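## Task

Remove the contactor labelled 25A from the rail and set it down inside the tray, with every other device still latched onto the rail at the end.

## Robot and tools

ROBOT. Two arms, left_arm and right_arm, each a six-joint arm with a parallel two-finger gripper and a wrist camera. The fingers point along the gripper's +z axis and separate along its y axis. The reported end_effector_position is the spot between the finger pads, roughly 1 cm short of the fingertips.

FRAME. Everything uses the scene frame: origin at table-top height midway between the nominal bases, +x away from the robot over the table, +z up, left_arm on the +y side (arm names do not match image sides). Calibrated bases: left_arm at (+0.001, +0.336, 0) m, right_arm at (+0.043, -0.293, 0) m, both nearly unrotated. A camera stand sits behind the arms.

execute_actions(actions, cameras). actions is a list of actions; each action is a table of up to 15 rows, one row per 1/30 s step; a short table repeats its final row until 15 steps. Every row is one list of 14 numbers in [-1, 1] covering both arms: dx, dy, dz, rx, ry, rz, opening for left_arm, then the same seven for right_arm. The six pose numbers are an offset, not a pose: measured along scene axes from that arm's Hand target as it was when the action began, with rotation about the Hand target's position. Each row counts from that starting point, not from the prior row; a new action or call starts from the new Hand target, so the same offset sent twice moves twice as far. Scale: 1.0 equals 0.6 m or 180 degrees; rx, ry, rz form a single rotation vector. opening is absolute: +1 fully open (0.094 m), -1 shut. Sending six zeros asks an arm for nothing new, but its opening is always a command (0 means half open), so repeat the current value to keep a grip. An empty actions list returns state plus all camera images; otherwise images come only for names in cameras.

move(target, speed, blend, opening_speed, grip_force, blocking, cameras). target is one 14-number row as above, or a list of up to 15 rows; every row is an offset from the Hand targets at the move's start, not from the previous row. The gripper travels a straight line there. speed: path top speed in m/s, 0.002 to 2.9, default 0.25 (turns at twice that in rad/s); one value or one per target. blend: corner rounding in m for a list, default 0 (stop at each). opening_speed: rate of the commanded opening on the -1..+1 scale per second, at least 0.2; use it to close gently. grip_force: per-pad force limit in N, 10 to 50, one value or one per arm; it persists; lower values close slowly. blocking=false returns after about 0.5 s while the move continues. The whole move is capped at 10 s. Paths ignore obstacles and the other arm. Faster moves lag and overshoot more and hit harder; a target set deeper past a contact pushes harder. Avoid paths near an arm's own base (the elbow can whip round).

wait(seconds 0 to 3600) lets time pass with no new commands; it returns early if a running move ends. stop brakes a running move. zoom_image(camera, region [x0, y0, x1, y1], pixels, at most 504 by 504) enlarges part of a camera's latest image. read_manual gives only licence text. finished_scene(scene) ends the current scene irrevocably; call it only when the goal holds without the robot, and make no further call in that same reply after ending scene 1.

CAMERAS (672x504 each): cam_head_left, cam_head_right, cam_high, cam_low, cam_left_wrist, cam_right_wrist.

RESULTS. end_effector_position (m) and end_effector_quat_wxyz per arm, in the scene frame; these can be off by a few cm. Hand target is the last commanded pose after clipping, the base for the next offsets. Grippers often rest short of it due to friction or load; a further execute_actions call repeats the request, otherwise send the remaining gap as an offset. Orientation commands are clipped to 40 degrees from the current orientation each step. grip_measured is the finger opening on the command scale (reads slightly wide when empty, narrower than a part under full squeeze); grip_effort_nm is gripper motor effort (negative closing), a rough hint only. Tool commands lists current gripper commands. Joint positions, torques and velocities ("within noise" when still) help detect contact. A move adds a "move:" line: done, off_target, moving, held or fault, plus limits=paced (pose clipped) or limits=held (steps withheld). MOTOR HOT appears from 75 °C; at 90 °C that arm folds and goes idle for the scene; at 100 °C it drops. Holding loads, long reach and pushing unreachable targets heat motors.

AVOID. Dropping parts or releasing them while moving, anything leaving the table, hitting fixed or heavy things, hard pushes, pressing on a camera cable, and any contact between the two arms or grippers (the clearance check does not stop gripper-to-gripper contact; never close one gripper on the other's fingers). Loose objects may get nudged occasionally. To release, command an opening well above grip_measured; to end a push, command the target back past the gripper.

Each tool is called after "Call:" as name([rows], argument=value, ...), one row to a line, values as JSON.

## Session

Call:
execute_actions(actions=[])

Scene clock: 0.00 s.
left_arm: end_effector_position=(+0.4109, +0.3365, +0.1295) grip_measured=+1.000 grip_effort_nm=n/a end_effector_quat_wxyz=(+0.626, -0.037, +0.779, -0.006) | right_arm: end_effector_position=(+0.4369, -0.2983, +0.0961) grip_measured=+1.000 grip_effort_nm=n/a end_effector_quat_wxyz=(+0.566, +0.020, +0.823, -0.043)
Joint positions: left_arm=[-0.016 1.535 0.386 0.932 -0.067 -0.073 0.094] | right_arm=[0.015 1.505 0.371 0.767 0.137 0.001 0.094]
Joint velocities: within noise
Joint torques (N m): no reading
Heat: left arm: 36 °C; right arm: 32 °C.
Hand target: left_arm +0.4126, +0.3365, +0.1352; +0.632, -0.038, +0.774, -0.007 | right_arm +0.4414, -0.2983, +0.1083; +0.581, +0.022, +0.812, -0.043
Tool commands: left_gripper/opening=+1.0 right_gripper/opening=+1.0

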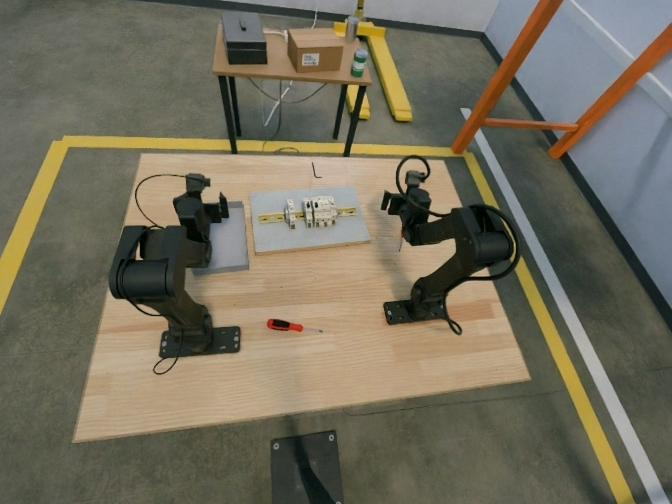

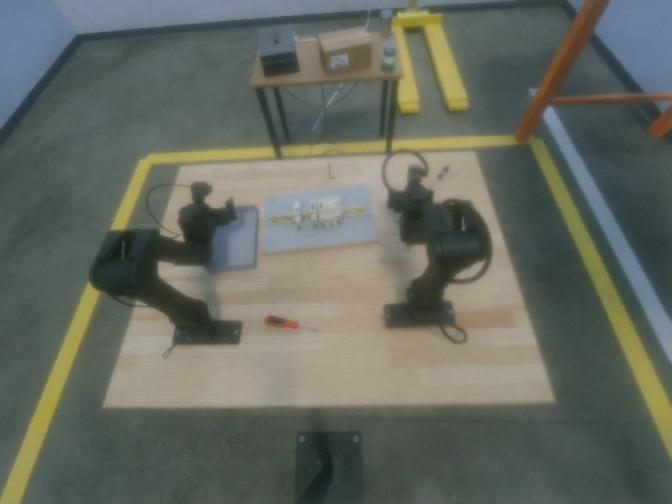

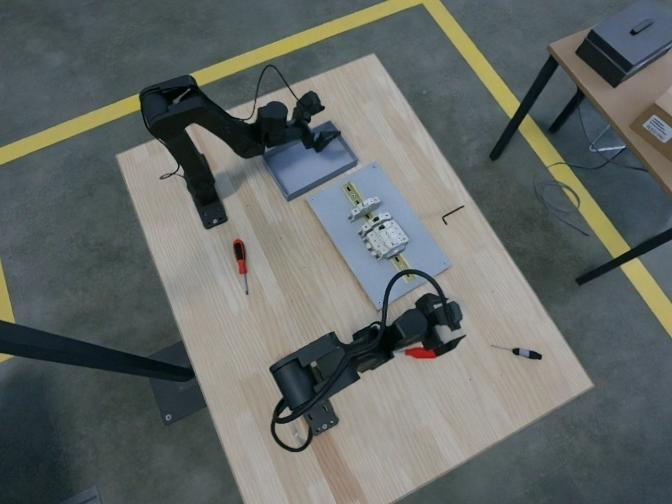

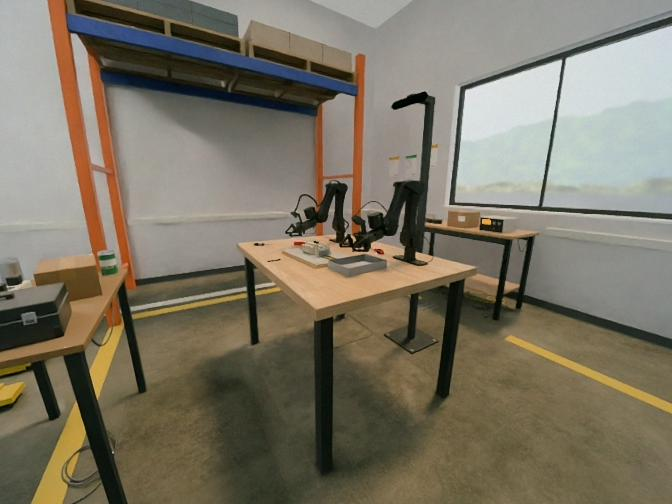

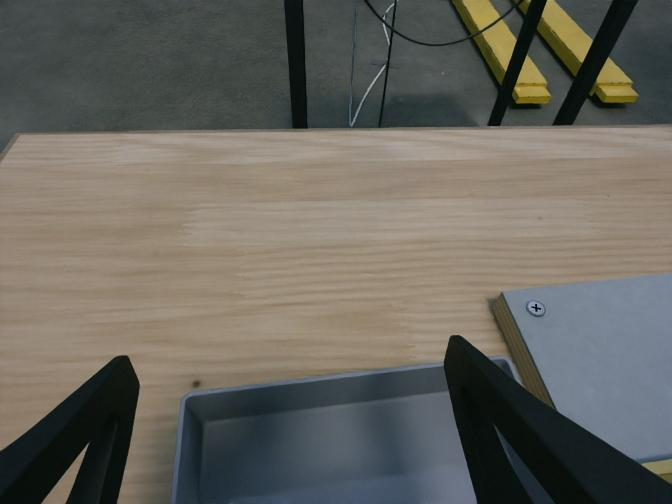

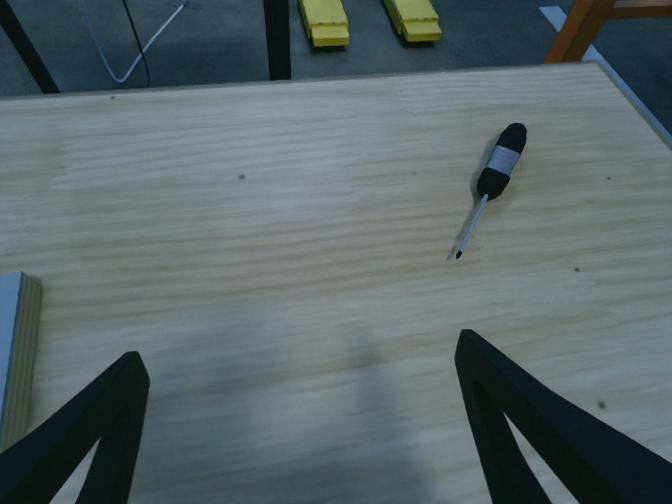

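Call:
zoom_image(camera="cam_high", region=[300, 160, 460, 310])

Call:
zoom_image(camera="cam_head_left", region=[240, 180, 380, 260])

Call:
zoom_image(camera="cam_low", region=[230, 200, 430, 300])

Scaled by 3.150 from the camera's image (finer frame: 960x720).

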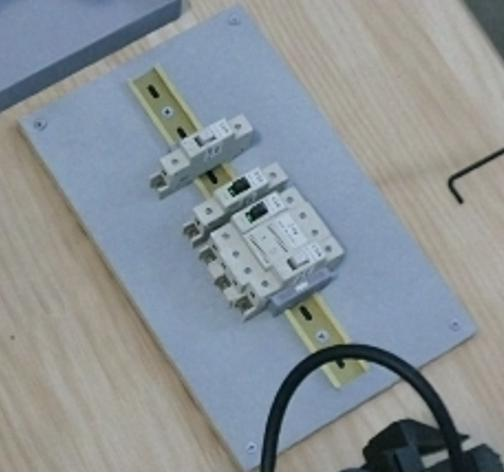

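Scaled by 3.600 from the camera's image (finer frame: 960x720).

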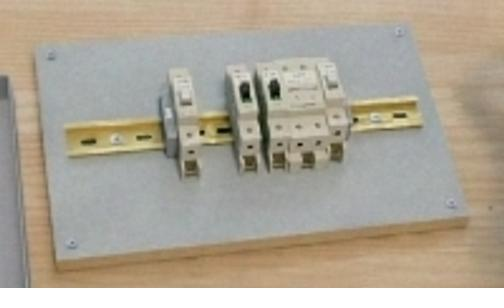

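Scaled by 2.520 from the camera's image (finer frame: 960x720).

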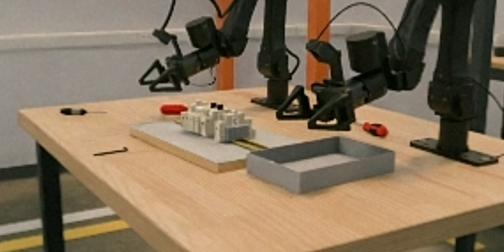

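Call:
move(target=[-0.021, -0.46, 0.23, 0, 0.23, 0, 1, 0, 0, 0, 0, 0, 0, 1], cameras=["cam_left_wrist", "cam_head_left"])

Scene clock: 69.77 s.
left_arm: end_effector_position=(+0.3962, +0.0607, +0.2808) grip_measured=+1.000 grip_effort_nm=0.01 end_effector_quat_wxyz=(+0.326, -0.034, +0.945, +0.000) | right_arm: end_effector_position=(+0.4369, -0.2983, +0.0961) grip_measured=+1.000 grip_effort_nm=0.00 end_effector_quat_wxyz=(+0.566, +0.020, +0.823, -0.043)
Joint positions: left_arm=[-0.764 2.109 2.454 -1.423 -0.464 -0.731 0.094] | right_arm=[0.015 1.505 0.371 0.767 0.137 0.001 0.094]
Joint torques (N m): left_arm=[0.51 -8.65 7.21 0.51 -0.15 -0.08] | right_arm=[-0.01 -6.28 5.19 1.95 0.05 -0.02]
Heat: left arm: 40 °C; right arm: 37 °C.
Hand target: left_arm +0.3999, +0.0604, +0.2732; +0.318, -0.038, +0.947, +0.007 | right_arm +0.4414, -0.2983, +0.1083; +0.581, +0.022, +0.812, -0.043
Off the commanded pose: left_arm 0.008 m, 1 deg | right_arm 0.013 m, 2 deg.
move: done
Images, in order (width x height): cam_head_left 672x504, cam_left_wrist 672x504.

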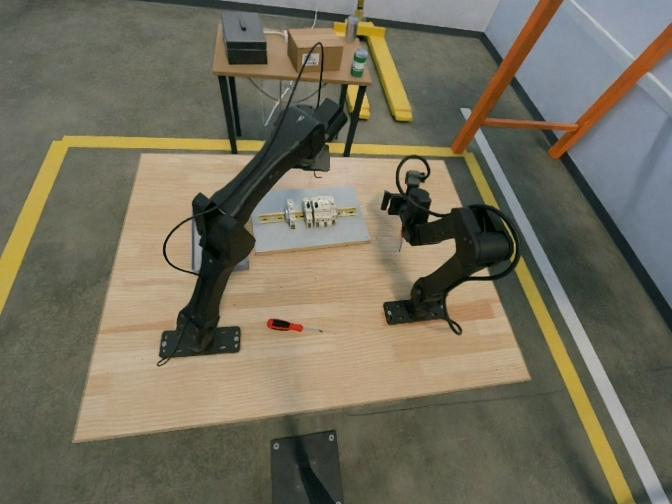

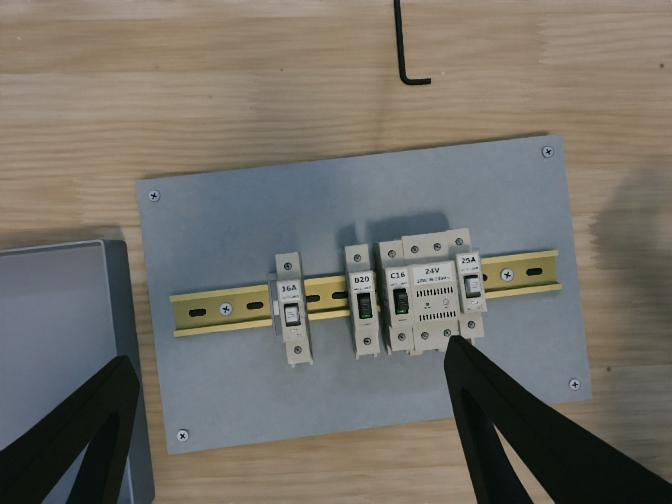

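Call:
zoom_image(camera="cam_left_wrist", region=[260, 210, 520, 380])

Call:
execute_actions([
  [[0,0,0,0,0,0,1,0,0,0,0,0,0,1]],
], cameras=["cam_high"])

Scaled by 1.938 from the camera's image (finer frame: 960x720).

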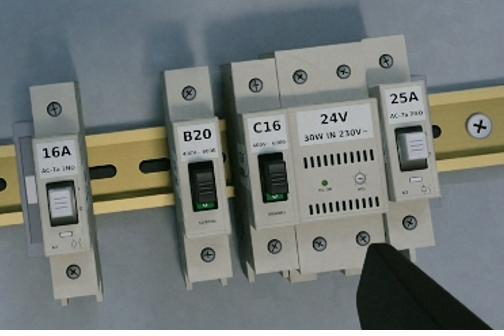

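Scene clock: 77.40 s.
left_arm: end_effector_position=(+0.3960, +0.0609, +0.2805) grip_measured=+1.000 grip_effort_nm=0.01 end_effector_quat_wxyz=(+0.325, -0.034, +0.945, +0.000) | right_arm: end_effector_position=(+0.4369, -0.2983, +0.0961) grip_measured=+1.000 grip_effort_nm=0.00 end_effector_quat_wxyz=(+0.566, +0.020, +0.823, -0.043)
Joint positions: left_arm=[-0.764 2.109 2.454 -1.425 -0.464 -0.732 0.094] | right_arm=[0.015 1.505 0.371 0.767 0.137 0.001 0.094]
Joint torques (N m): left_arm=[0.51 -8.46 7.36 0.51 -0.16 -0.08] | right_arm=[-0.01 -6.3 5.19 1.95 0.05 -0.02]
Heat: left arm: 39 °C; right arm: 37 °C.
Hand target: left_arm +0.3999, +0.0604, +0.2732; +0.318, -0.038, +0.947, +0.007 | right_arm +0.4414, -0.2983, +0.1083; +0.581, +0.022, +0.812, -0.043
Off the commanded pose: left_arm 0.008 m, 1 deg | right_arm 0.013 m, 2 deg.
Step readings (end_effector_position of left_arm | right_arm):
0: (+0.3962, +0.0607, +0.2807) | (+0.4369, -0.2983, +0.0961)
1: (+0.3962, +0.0607, +0.2807) | (+0.4369, -0.2983, +0.0961)
2: (+0.3962, +0.0607, +0.2807) | (+0.4369, -0.2983, +0.0961)
4: (+0.3961, +0.0608, +0.2807) | (+0.4369, -0.2983, +0.0961)
8: (+0.3961, +0.0608, +0.2806) | (+0.4369, -0.2983, +0.0961)
15: (+0.3960, +0.0609, +0.2805) | (+0.4369, -0.2983, +0.0961)

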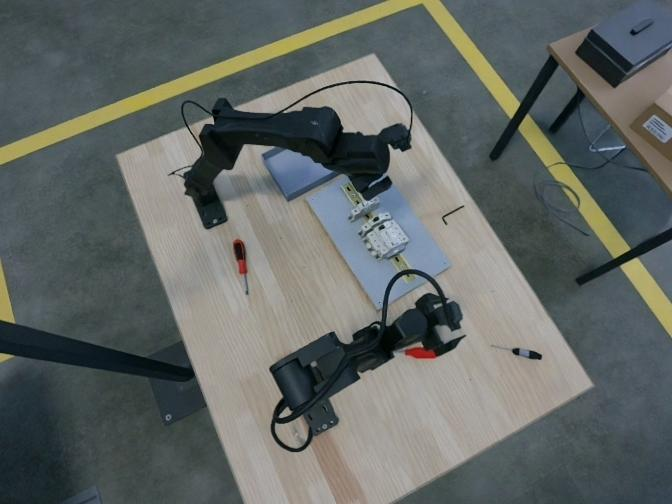

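Call:
move(target=[0, 0, 0, 0, 0, 0, 1, -0.269, 0.364, -0.014, 0, -0.15, 0, 1], cameras=["cam_right_wrist", "cam_left_wrist"])

Scene clock: 165.30 s.
left_arm: end_effector_position=(+0.3960, +0.0609, +0.2805) grip_measured=+1.000 grip_effort_nm=0.01 end_effector_quat_wxyz=(+0.325, -0.034, +0.945, +0.000) | right_arm: end_effector_position=(+0.2774, -0.0822, +0.0907) grip_measured=+1.000 grip_effort_nm=0.00 end_effector_quat_wxyz=(+0.693, -0.002, +0.717, -0.078)
Joint positions: left_arm=[-0.764 2.109 2.454 -1.425 -0.464 -0.732 0.094] | right_arm=[1.302 1.994 0.34 1.446 1.439 0.091 0.094]
Joint torques (N m): left_arm=[0.42 -8.61 7.47 0.5 -0.18 -0.08] | right_arm=[-0.5 -5.27 2.91 2.53 0.27 0.01]
Heat: left arm: 40 °C; right arm: 38 °C.
Hand target: left_arm +0.3999, +0.0604, +0.2732; +0.318, -0.038, +0.947, +0.007 | right_arm +0.2799, -0.0799, +0.0997; +0.755, +0.031, +0.654, -0.037
Off the commanded pose: left_arm 0.008 m, 1 deg | right_arm 0.010 m, 12 deg.
joint sent to its limit (right arm) — joint 4 (wrist pitch), upper limit. The joint targets are off in orientation, not in position.
move: off_target (right_arm)
Images, in order (width x height): cam_left_wrist 672x504, cam_right_wrist 672x504.

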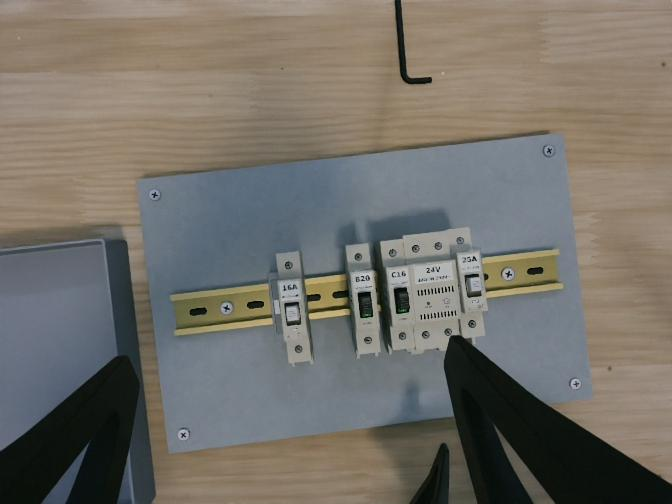

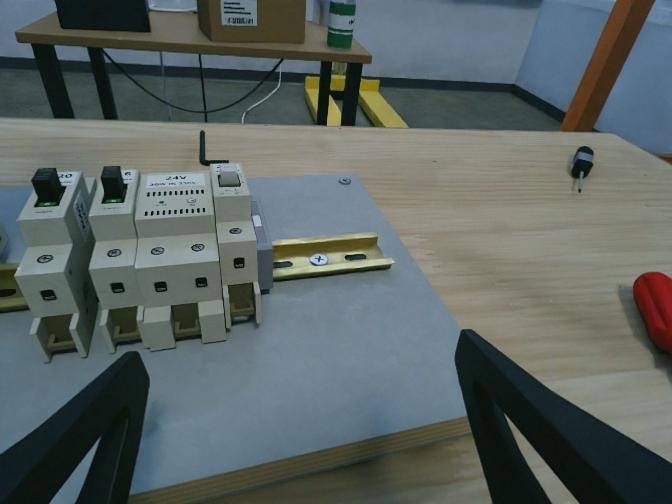

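Call:
zoom_image(camera="cam_right_wrist", region=[0, 140, 300, 370])

Scaled by 1.680 from the camera's image (finer frame: 960x720).

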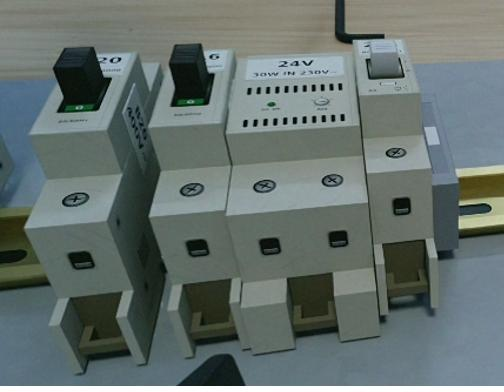

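Call:
move(target=[0, 0, 0, 0, 0, 0, 1, 0.1335, -0.317, 0.067, 0.006, -0.008, 0.42, 1], cameras=["cam_right_wrist", "cam_head_left"])

Scene clock: 230.40 s.
left_arm: end_effector_position=(+0.3960, +0.0609, +0.2805) grip_measured=+1.000 grip_effort_nm=0.01 end_effector_quat_wxyz=(+0.325, -0.034, +0.945, +0.000) | right_arm: end_effector_position=(+0.3566, -0.2693, +0.1371) grip_measured=+1.000 grip_effort_nm=-0.01 end_effector_quat_wxyz=(+0.605, -0.336, +0.621, +0.369)
Joint positions: left_arm=[-0.764 2.109 2.454 -1.425 -0.464 -0.732 0.094] | right_arm=[-0.571 1.765 0.453 1.025 -1.585 -0.235 0.094]
Joint torques (N m): left_arm=[0.46 -8.58 7.43 0.51 -0.15 -0.11] | right_arm=[0.47 -5.49 5.27 1.26 -0.32 -0.16]
Heat: left arm: 40 °C; right arm: 39 °C.
Hand target: left_arm +0.3999, +0.0604, +0.2732; +0.318, -0.038, +0.947, +0.007 | right_arm +0.3600, -0.2700, +0.1399; +0.626, -0.369, +0.528, +0.440
Off the commanded pose: left_arm 0.008 m, 1 deg | right_arm 0.004 m, 14 deg.
joint sent to its limit (right arm) — joint 5 (wrist yaw), lower limit. The joint targets are off in orientation, not in position.
move: off_target (right_arm); limits=paced
Images, in order (width x height): cam_head_left 672x504, cam_right_wrist 672x504.

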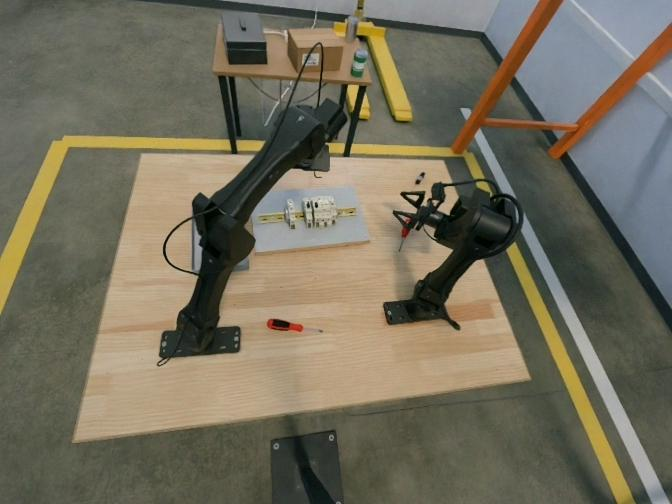

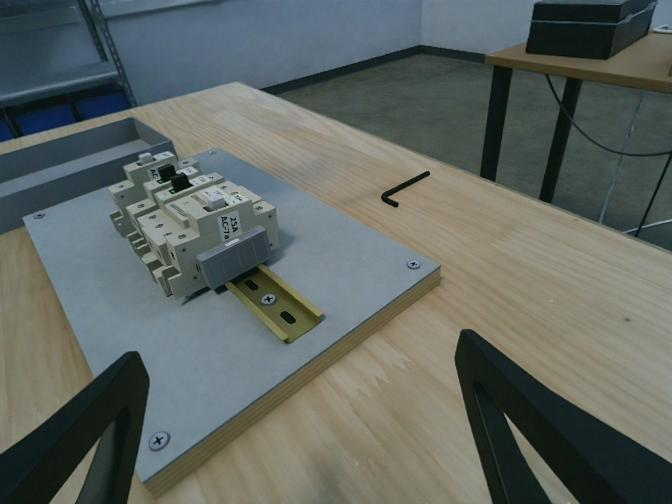

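Call:
zoom_image(camera="cam_right_wrist", region=[90, 130, 340, 350])

Scaled by 2.016 from the camera's image (finer frame: 960x720).

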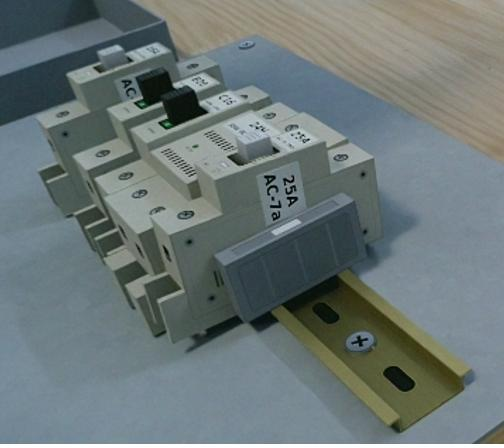

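Call:
move([
  [0, 0, 0, 0, 0, 0, 1, -0.15, 0.25, -0.033, -0.128, 0.158, -0.336, 1],
  [0, 0, 0, 0, 0, 0, 1, -0.088, 0.33, -0.133, -0.128, 0.158, -0.336, 1],
], cameras=["cam_right_wrist", "cam_head_left"])

Call:
zoom_image(camera="cam_right_wrist", region=[180, 100, 500, 400])

Scene clock: 311.67 s.
left_arm: end_effector_position=(+0.3960, +0.0609, +0.2805) grip_measured=+1.000 grip_effort_nm=0.01 end_effector_quat_wxyz=(+0.325, -0.034, +0.945, +0.000) | right_arm: end_effector_position=(+0.3000, -0.0786, +0.0525) grip_measured=+1.000 grip_effort_nm=-0.01 end_effector_quat_wxyz=(+0.525, -0.068, +0.848, +0.028)
Joint positions: left_arm=[-0.764 2.109 2.454 -1.425 -0.464 -0.732 0.094] | right_arm=[1.069 1.544 0.37 0.45 0.827 0.549 0.094]
Joint torques (N m): left_arm=[0.55 -8.55 7.31 0.52 -0.13 -0.09] | right_arm=[-0.57 -3.97 5.87 1.69 0.42 -0.03]
Heat: left arm: 41 °C; right arm: 35 °C.
Hand target: left_arm +0.3999, +0.0604, +0.2732; +0.318, -0.038, +0.947, +0.007 | right_arm +0.3072, -0.0720, +0.0601; +0.536, -0.056, +0.842, +0.035
Off the commanded pose: left_arm 0.008 m, 1 deg | right_arm 0.012 m, 2 deg.
move: off_target (right_arm)
Images, in order (width x height): cam_head_left 672x504, cam_right_wrist 672x504.

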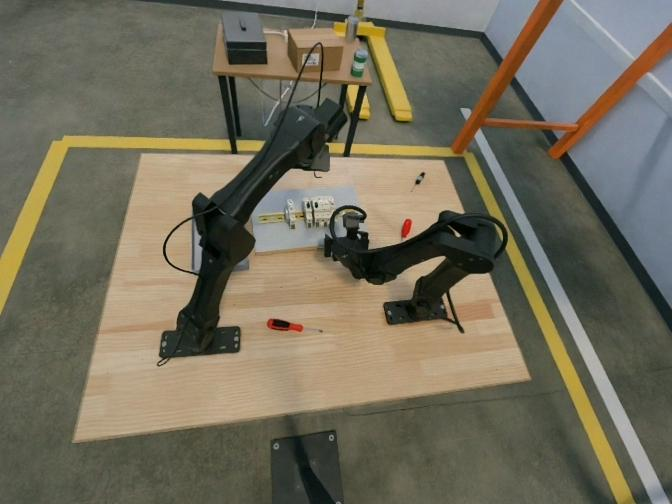

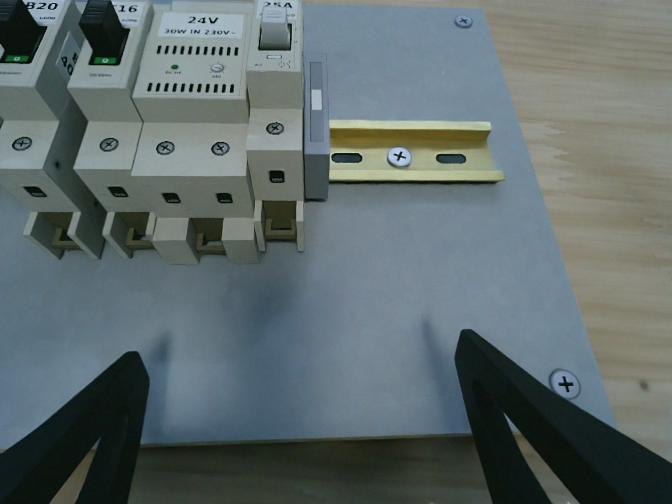

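Scaled by 1.575 from the camera's image (finer frame: 960x720).

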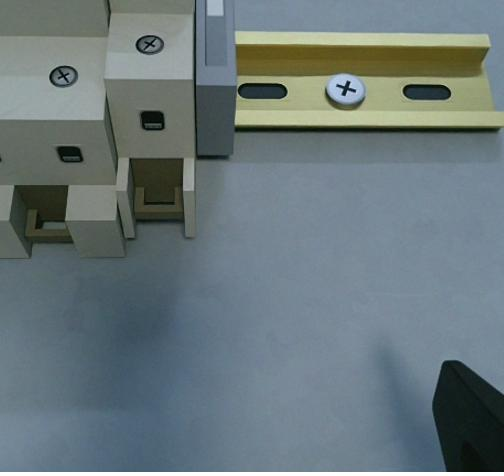

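Call:
move(target=[0.02, -0.2067, -0.122, 0.1455, 0.1738, -0.4648, 1, -0.178, -0.213, 0.15, 0, 0, 0, 1], cameras=["cam_left_wrist", "cam_head_left", "cam_right_wrist"])

Scene clock: 422.97 s.
left_arm: end_effector_position=(+0.4085, -0.0528, +0.2082) grip_measured=+1.000 grip_effort_nm=0.01 end_effector_quat_wxyz=(+0.264, +0.631, +0.729, -0.010) | right_arm: end_effector_position=(+0.1986, -0.2025, +0.1338) grip_measured=+1.000 grip_effort_nm=0.00 end_effector_quat_wxyz=(+0.519, -0.066, +0.852, +0.027)
Joint positions: left_arm=[-0.751 2.48 2.843 -1.399 -0.008 0.662 0.094] | right_arm=[1.574 0.619 0.435 -1.204 1.084 1.34 0.094]
Joint torques (N m): left_arm=[-0.69 -10.95 7.3 0.9 0.07 0] | right_arm=[0.5 1.77 8.05 0.47 0.97 0.08]
Heat: left arm: 41 °C; right arm: 36 °C.
Hand target: left_arm +0.4120, -0.0636, +0.1998; -0.001, +0.659, +0.753, +0.000 | right_arm +0.2004, -0.1999, +0.1502; +0.536, -0.056, +0.842, +0.035
Off the commanded pose: left_arm 0.014 m, 31 deg | right_arm 0.017 m, 3 deg.
elbow stopped short (left arm): the move would have taken joint 3 (elbow) straighter than the controller allows.
move: off_target (left_arm, right_arm)
Images, in order (width x height): cam_head_left 672x504, cam_left_wrist 672x504, cam_right_wrist 672x504.

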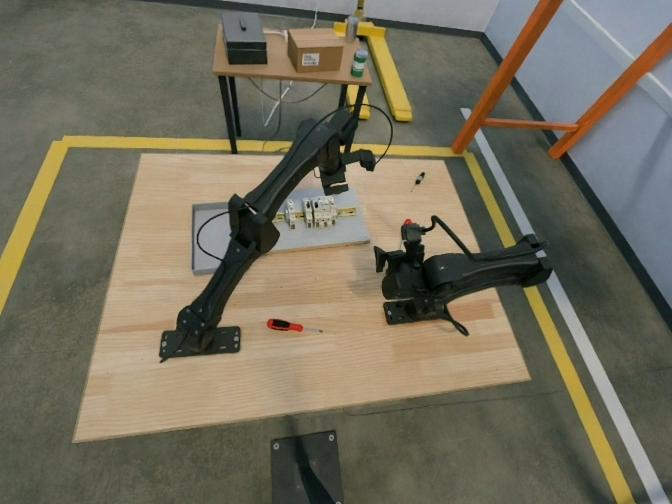

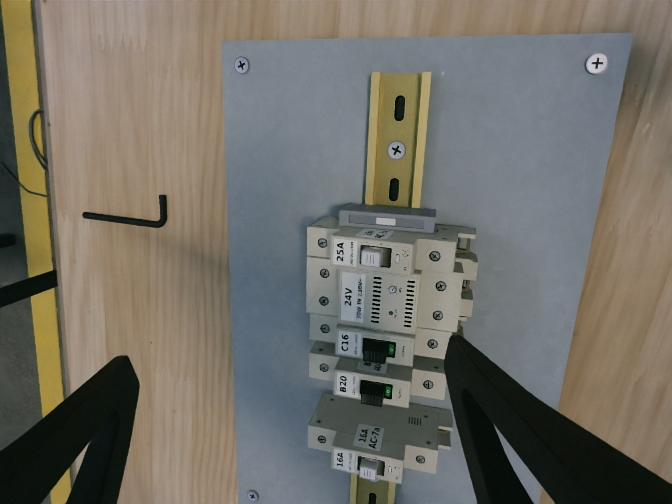

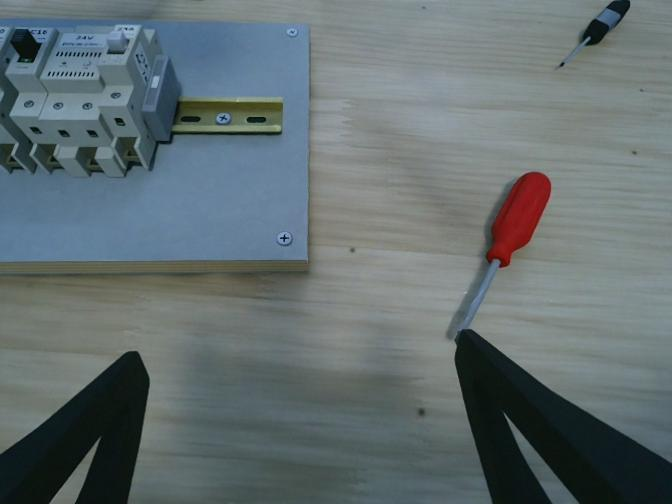

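Call:
move(target=[-0.087, 0.473, 0.167, -0.1455, -0.1738, 0.4648, 1, 0, 0, 0, 0, 0, 0, 1], cameras=[])

Call:
move(target=[0, 0, 0, 0, 0, 0, 1, 0.328, 0.23, 0.05, -0.3149, 0.2412, 0.4405, 1], cameras=["cam_right_wrist", "cam_head_left", "cam_left_wrist"])

Scene clock: 548.80 s.
left_arm: end_effector_position=(+0.3636, +0.2119, +0.2798) grip_measured=+1.000 grip_effort_nm=0.01 end_effector_quat_wxyz=(+0.296, -0.025, +0.955, +0.009) | right_arm: end_effector_position=(+0.1986, -0.2026, +0.1338) grip_measured=+1.000 grip_effort_nm=0.00 end_effector_quat_wxyz=(+0.519, -0.066, +0.852, +0.027)
Joint positions: left_arm=[-0.451 1.597 1.793 -1.229 -0.286 -0.439 0.094] | right_arm=[1.574 0.619 0.435 -1.204 1.084 1.34 0.094]
Joint torques (N m): left_arm=[0.54 -9.74 7.92 0.58 -0.26 -0.05] | right_arm=[0.5 1.57 7.94 0.48 0.96 0.07]
Heat: left arm: 41 °C; right arm: 33 °C.
Hand target: left_arm +0.3598, +0.2203, +0.3000; +0.318, -0.038, +0.947, +0.007 | right_arm +0.2011, -0.1993, +0.1495; +0.535, -0.057, +0.842, +0.037 (not the last commanded pose)
Off the commanded pose: left_arm 0.022 m, 3 deg | right_arm 0.017 m, 3 deg.
move: off_target (left_arm)

Scene clock: 553.40 s.
left_arm: end_effector_position=(+0.3634, +0.2120, +0.2796) grip_measured=+1.000 grip_effort_nm=0.00 end_effector_quat_wxyz=(+0.296, -0.025, +0.955, +0.009) | right_arm: end_effector_position=(+0.3949, -0.0662, +0.1799) grip_measured=+1.000 grip_effort_nm=-0.01 end_effector_quat_wxyz=(-0.049, +0.747, -0.663, +0.014)
Joint positions: left_arm=[-0.451 1.597 1.793 -1.23 -0.286 -0.439 0.094] | right_arm=[0.539 2.108 2.207 -1.568 0 -1.121 0.094]
Joint torques (N m): left_arm=[0.59 -9.68 7.95 0.55 -0.26 -0.13] | right_arm=[0.51 -9.18 7.58 0.4 0.02 -0.07]
Heat: left arm: 41 °C; right arm: 34 °C.
Hand target: left_arm +0.3598, +0.2203, +0.3000; +0.318, -0.038, +0.947, +0.007 | right_arm +0.3978, -0.0614, +0.1795; +0.002, +0.752, -0.659, +0.000
Off the commanded pose: left_arm 0.022 m, 3 deg | right_arm 0.006 m, 6 deg.
joint sent to its limit (right arm) — joint 4 (wrist pitch), lower limit. The joint targets are off in orientation, not in position.
move: off_target (right_arm)
Images, in order (width x height): cam_head_left 672x504, cam_left_wrist 672x504, cam_right_wrist 672x504.

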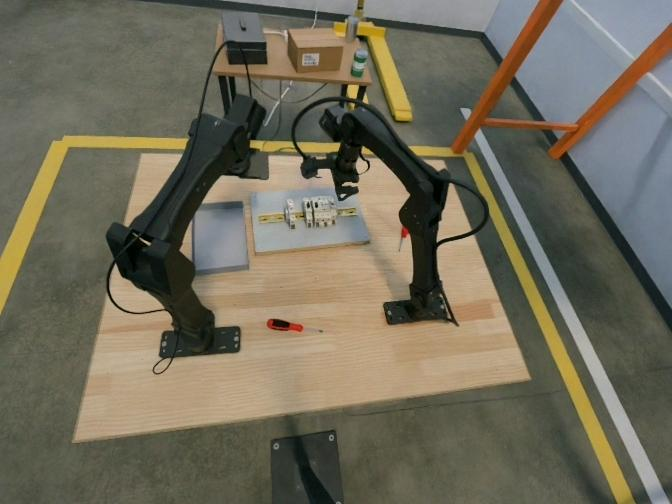

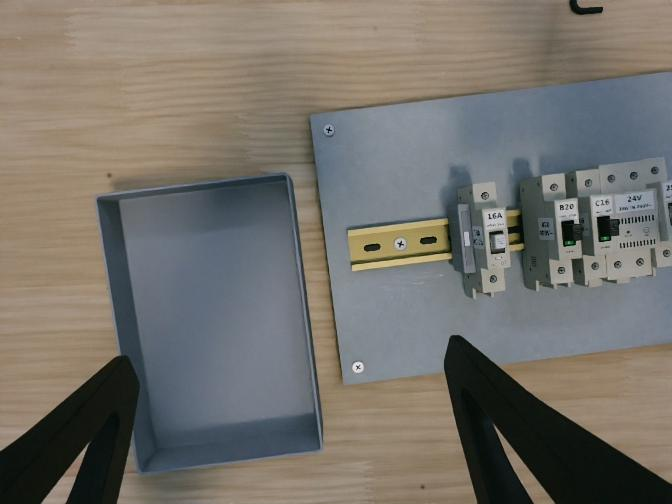

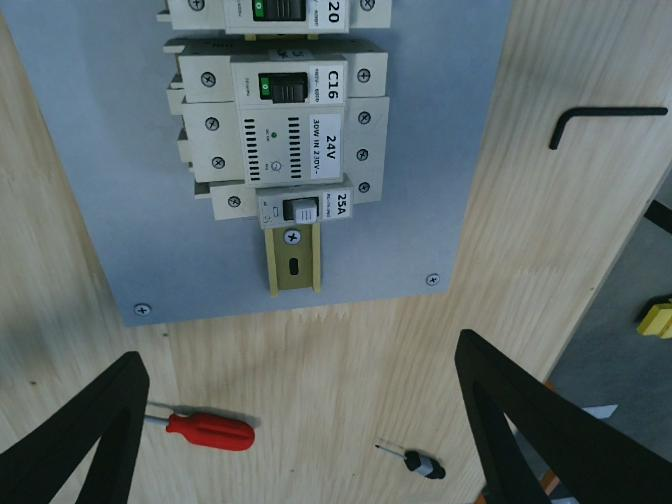

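Call:
zoom_image(camera="cam_right_wrist", region=[200, 150, 400, 310])

Scaled by 2.520 from the camera's image (finer frame: 960x720).

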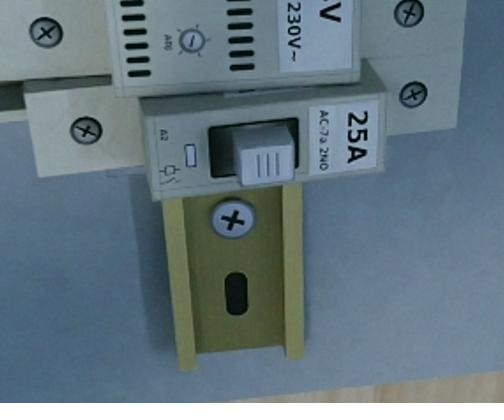

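Call:
move(target=[0, 0, 0, 0, 0, 0, 1, 0.0128, 0.0082, -0.1158, 0, 0, 0.0083, 1], cameras=["cam_right_wrist", "cam_head_left", "cam_high"])

Scene clock: 674.80 s.
left_arm: end_effector_position=(+0.3634, +0.2120, +0.2796) grip_measured=+1.000 grip_effort_nm=0.01 end_effector_quat_wxyz=(+0.296, -0.025, +0.955, +0.009) | right_arm: end_effector_position=(+0.4026, -0.0616, +0.1161) grip_measured=+1.000 grip_effort_nm=-0.01 end_effector_quat_wxyz=(+0.003, +0.756, -0.654, +0.000)
Joint positions: left_arm=[-0.451 1.597 1.793 -1.23 -0.286 -0.439 0.094] | right_arm=[0.539 2.219 2.128 -1.485 0.001 -1.146 0.094]
Joint torques (N m): left_arm=[0.59 -9.7 7.83 0.56 -0.23 -0.1] | right_arm=[0.49 -10.52 5.41 0.44 0.01 -0.07]
Heat: left arm: 43 °C; right arm: 34 °C.
Hand target: left_arm +0.3598, +0.2203, +0.3000; +0.318, -0.038, +0.947, +0.007 | right_arm +0.4056, -0.0564, +0.1099; +0.002, +0.761, -0.649, +0.000
Off the commanded pose: left_arm 0.022 m, 3 deg | right_arm 0.008 m, 1 deg.
move: done
Images, in order (width x height): cam_head_left 672x504, cam_high 672x504, cam_right_wrist 672x504.

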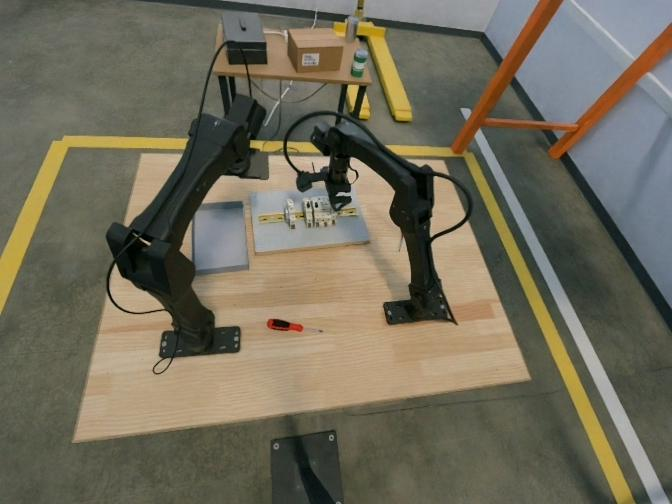

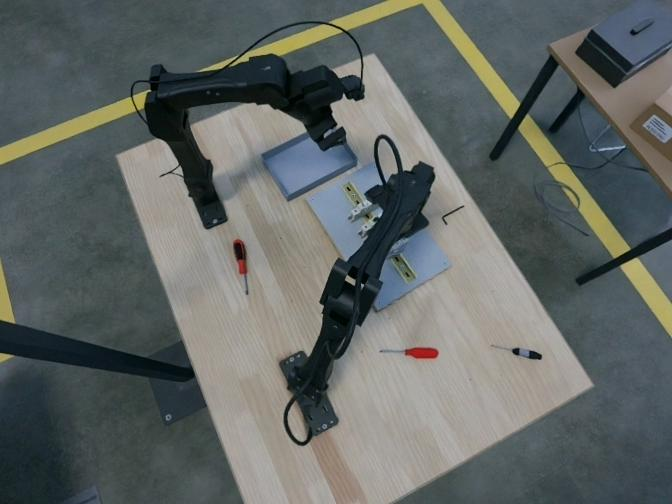

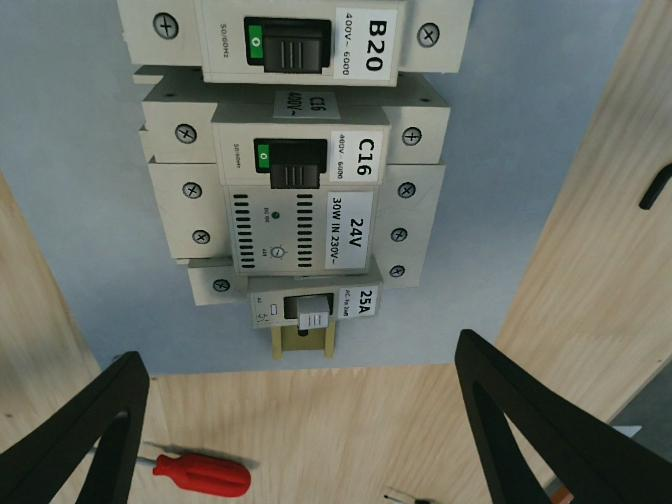

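Call:
zoom_image(camera="cam_head_left", region=[270, 150, 380, 240])

Call:
zoom_image(camera="cam_high", region=[340, 150, 460, 270])

Scaled by 4.582 from the camera's image (finer frame: 960x720).

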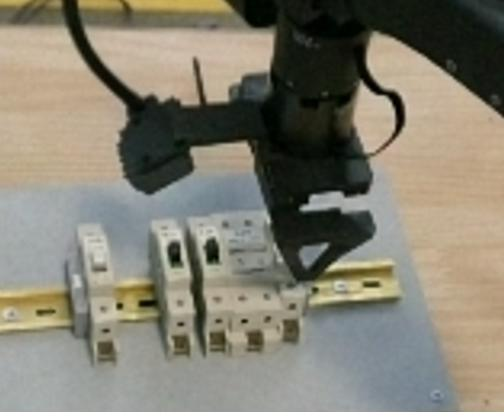

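Scaled by 4.200 from the camera's image (finer frame: 960x720).

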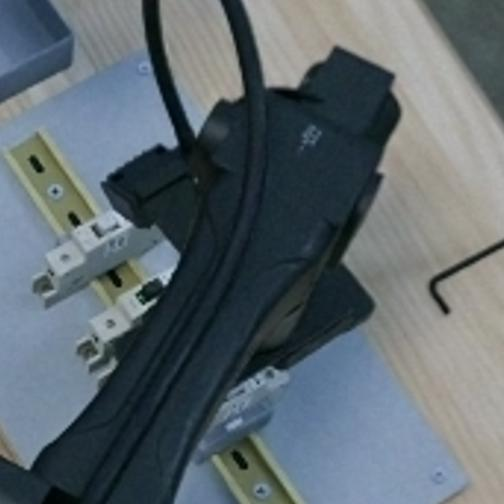

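Call:
move(target=[0, 0, 0, 0, 0, 0, 1, 0.004, 0, -0.0352, 0, 0, 0, 1], speed=0.1, cameras=["cam_right_wrist", "cam_head_left", "cam_left_wrist"])

Call:
zoom_image(camera="cam_head_left", region=[270, 150, 380, 240])

Scene clock: 788.93 s.
left_arm: end_effector_position=(+0.3634, +0.2120, +0.2796) grip_measured=+1.000 grip_effort_nm=0.01 end_effector_quat_wxyz=(+0.296, -0.025, +0.955, +0.009) | right_arm: end_effector_position=(+0.4082, -0.0580, +0.1001) grip_measured=+1.000 grip_effort_nm=-0.01 end_effector_quat_wxyz=(-0.006, +0.758, -0.653, +0.003)
Joint positions: left_arm=[-0.451 1.597 1.793 -1.23 -0.286 -0.439 0.094] | right_arm=[0.539 2.219 2.064 -1.402 0.001 -1.15 0.094]
Joint torques (N m): left_arm=[0.59 -9.63 7.94 0.58 -0.28 -0.13] | right_arm=[0.21 -10.62 4.03 0.48 0 -0.08]
Heat: left arm: 43 °C; right arm: 33 °C.
Hand target: left_arm +0.3598, +0.2203, +0.3000; +0.318, -0.038, +0.947, +0.007 | right_arm +0.4080, -0.0564, +0.0889; +0.001, +0.761, -0.649, +0.000
Off the commanded pose: left_arm 0.022 m, 3 deg | right_arm 0.011 m, 1 deg.
move: off_target (right_arm)
Images, in order (width x height): cam_head_left 672x504, cam_left_wrist 672x504, cam_right_wrist 672x504.

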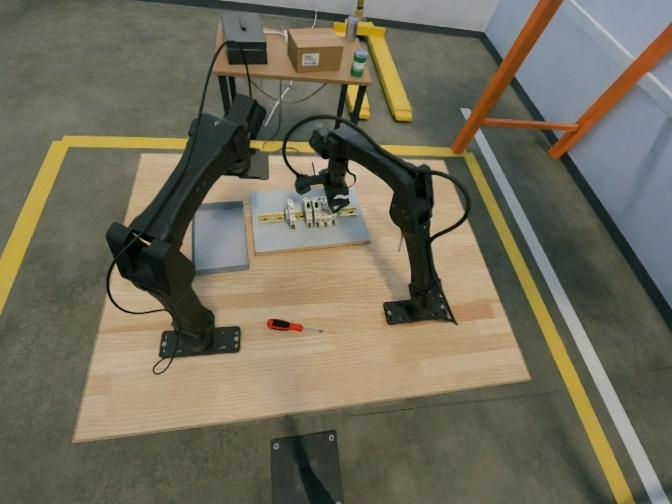

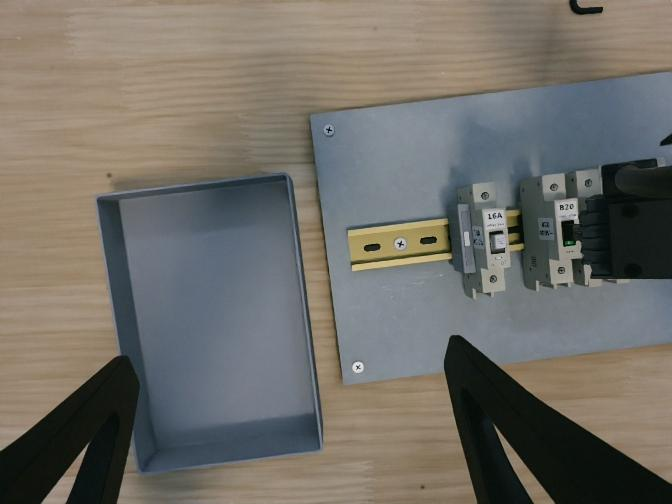

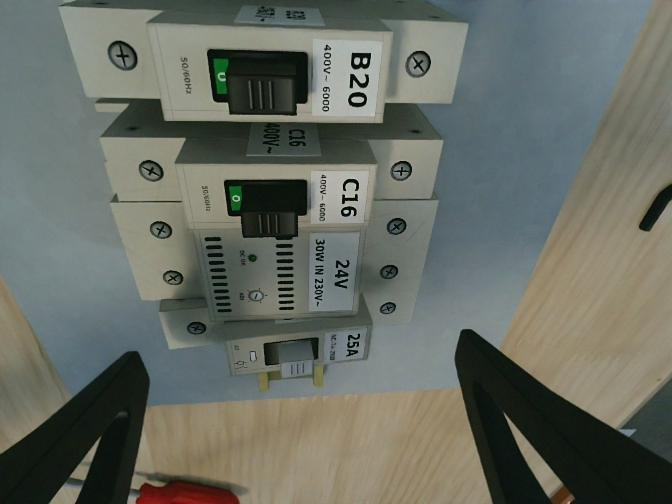

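Scaled by 4.582 from the camera's image (finer frame: 960x720).

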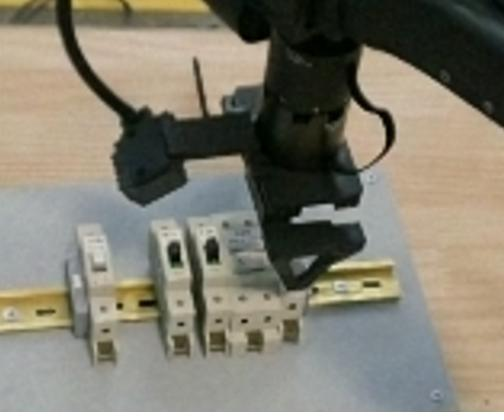

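Call:
move(target=[0, 0, 0, 0, 0, 0, 1, -0.003, -0.003, -0.02, 0, 0, 0, 1], speed=0.1, cameras=["cam_right_wrist", "cam_head_left"])

Call:
zoom_image(camera="cam_head_left", region=[270, 150, 380, 240])

Scene clock: 828.40 s.
left_arm: end_effector_position=(+0.3634, +0.2120, +0.2796) grip_measured=+1.000 grip_effort_nm=0.01 end_effector_quat_wxyz=(+0.296, -0.025, +0.955, +0.009) | right_arm: end_effector_position=(+0.4062, -0.0593, +0.0826) grip_measured=+1.000 grip_effort_nm=-0.01 end_effector_quat_wxyz=(+0.000, +0.758, -0.652, +0.001)
Joint positions: left_arm=[-0.451 1.597 1.793 -1.23 -0.286 -0.439 0.094] | right_arm=[0.539 2.219 1.995 -1.346 0.001 -1.15 0.094]
Joint torques (N m): left_arm=[0.65 -9.69 7.98 0.58 -0.26 -0.1] | right_arm=[0.12 -11.6 4.01 0.47 0 -0.08]
Heat: left arm: 43 °C; right arm: 32 °C.
Hand target: left_arm +0.3598, +0.2203, +0.3000; +0.318, -0.038, +0.947, +0.007 | right_arm +0.4061, -0.0582, +0.0768; +0.002, +0.761, -0.649, +0.000
Off the commanded pose: left_arm 0.022 m, 3 deg | right_arm 0.006 m, 1 deg.
move: done
Images, in order (width x height): cam_head_left 672x504, cam_right_wrist 672x504.

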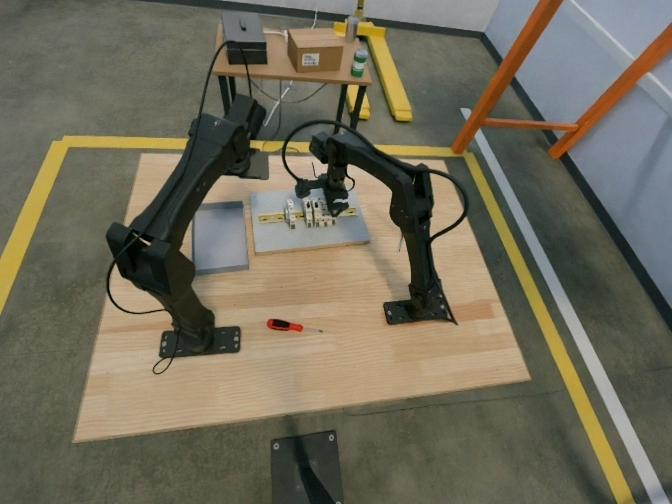

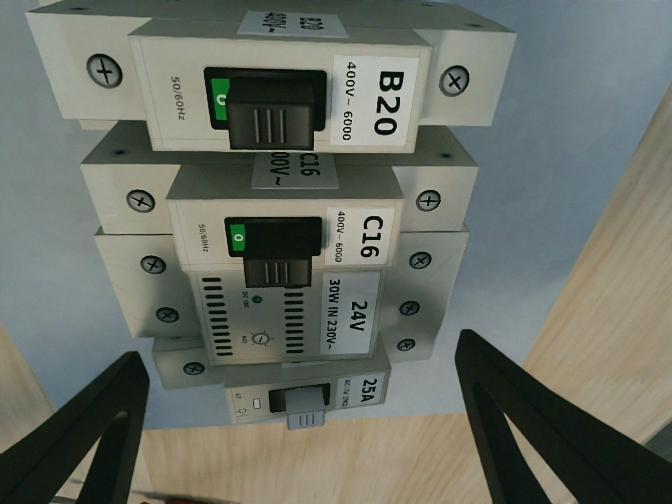

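Scaled by 4.582 from the camera's image (finer frame: 960x720).

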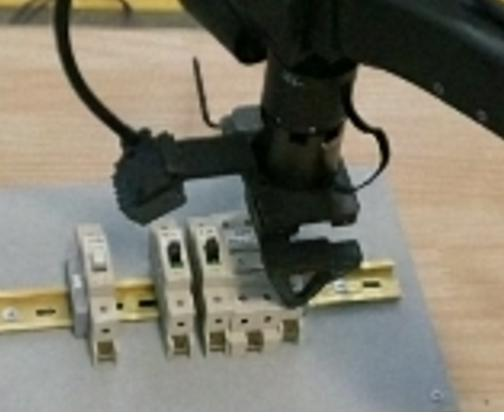

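Call:
move([
  [0, 0, 0, 0, 0, 0, 1, -0.002, -0.003, 0.012, 0, 0, 0, 1],
  [0, 0, 0, 0, 0, 0, 1, -0.002, -0.003, 0.012, 0, 0, 0, 0.05],
], speed=0.1, opening_speed=0.6, cameras=["cam_right_wrist", "cam_head_left"])

Call:
zoom_image(camera="cam_head_left", region=[270, 150, 380, 240])

Scene clock: 855.60 s.
left_arm: end_effector_position=(+0.3634, +0.2120, +0.2796) grip_measured=+1.000 grip_effort_nm=0.01 end_effector_quat_wxyz=(+0.296, -0.025, +0.955, +0.009) | right_arm: end_effector_position=(+0.4007, -0.0616, +0.0827) grip_measured=+0.387 grip_effort_nm=-1.03 end_effector_quat_wxyz=(+0.010, +0.758, -0.652, -0.005)
Joint positions: left_arm=[-0.451 1.597 1.793 -1.23 -0.286 -0.439 0.094] | right_arm=[0.539 2.219 1.995 -1.369 -0.004 -1.152 0.065]
Joint torques (N m): left_arm=[0.59 -9.68 7.92 0.6 -0.27 -0.1] | right_arm=[-0.05 -12.27 5.01 0.43 0.06 -0.08]
Heat: left arm: 43 °C; right arm: 33 °C.
Hand target: left_arm +0.3598, +0.2203, +0.3000; +0.318, -0.038, +0.947, +0.007 | right_arm +0.4049, -0.0601, +0.0840; +0.002, +0.761, -0.649, +0.000
Off the commanded pose: left_arm 0.022 m, 3 deg | right_arm 0.005 m, 1 deg.
move: done
Images, in order (width x height): cam_head_left 672x504, cam_right_wrist 672x504.

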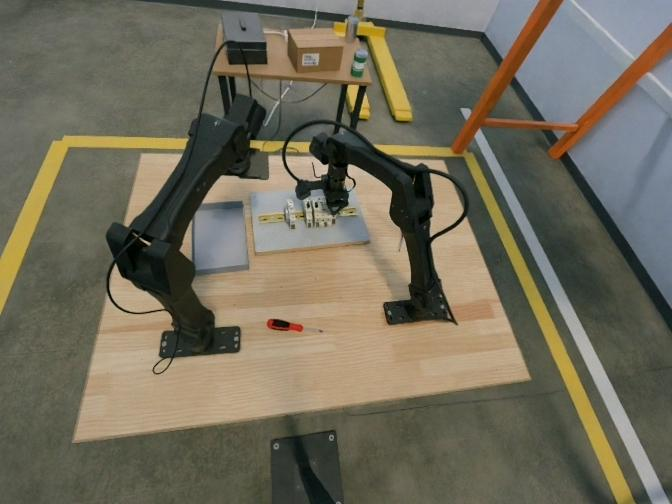

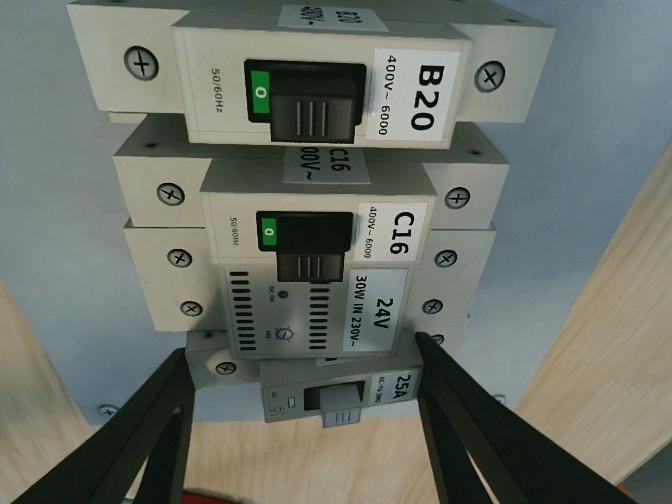

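Scaled by 4.582 from the camera's image (finer frame: 960x720).

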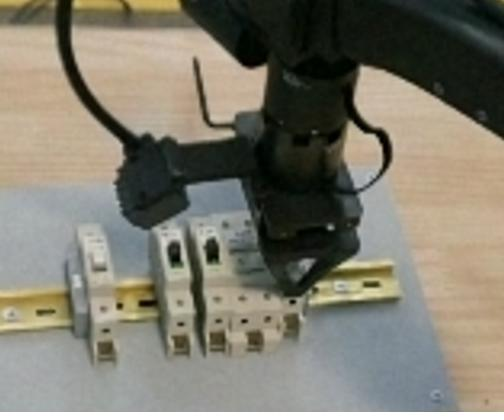

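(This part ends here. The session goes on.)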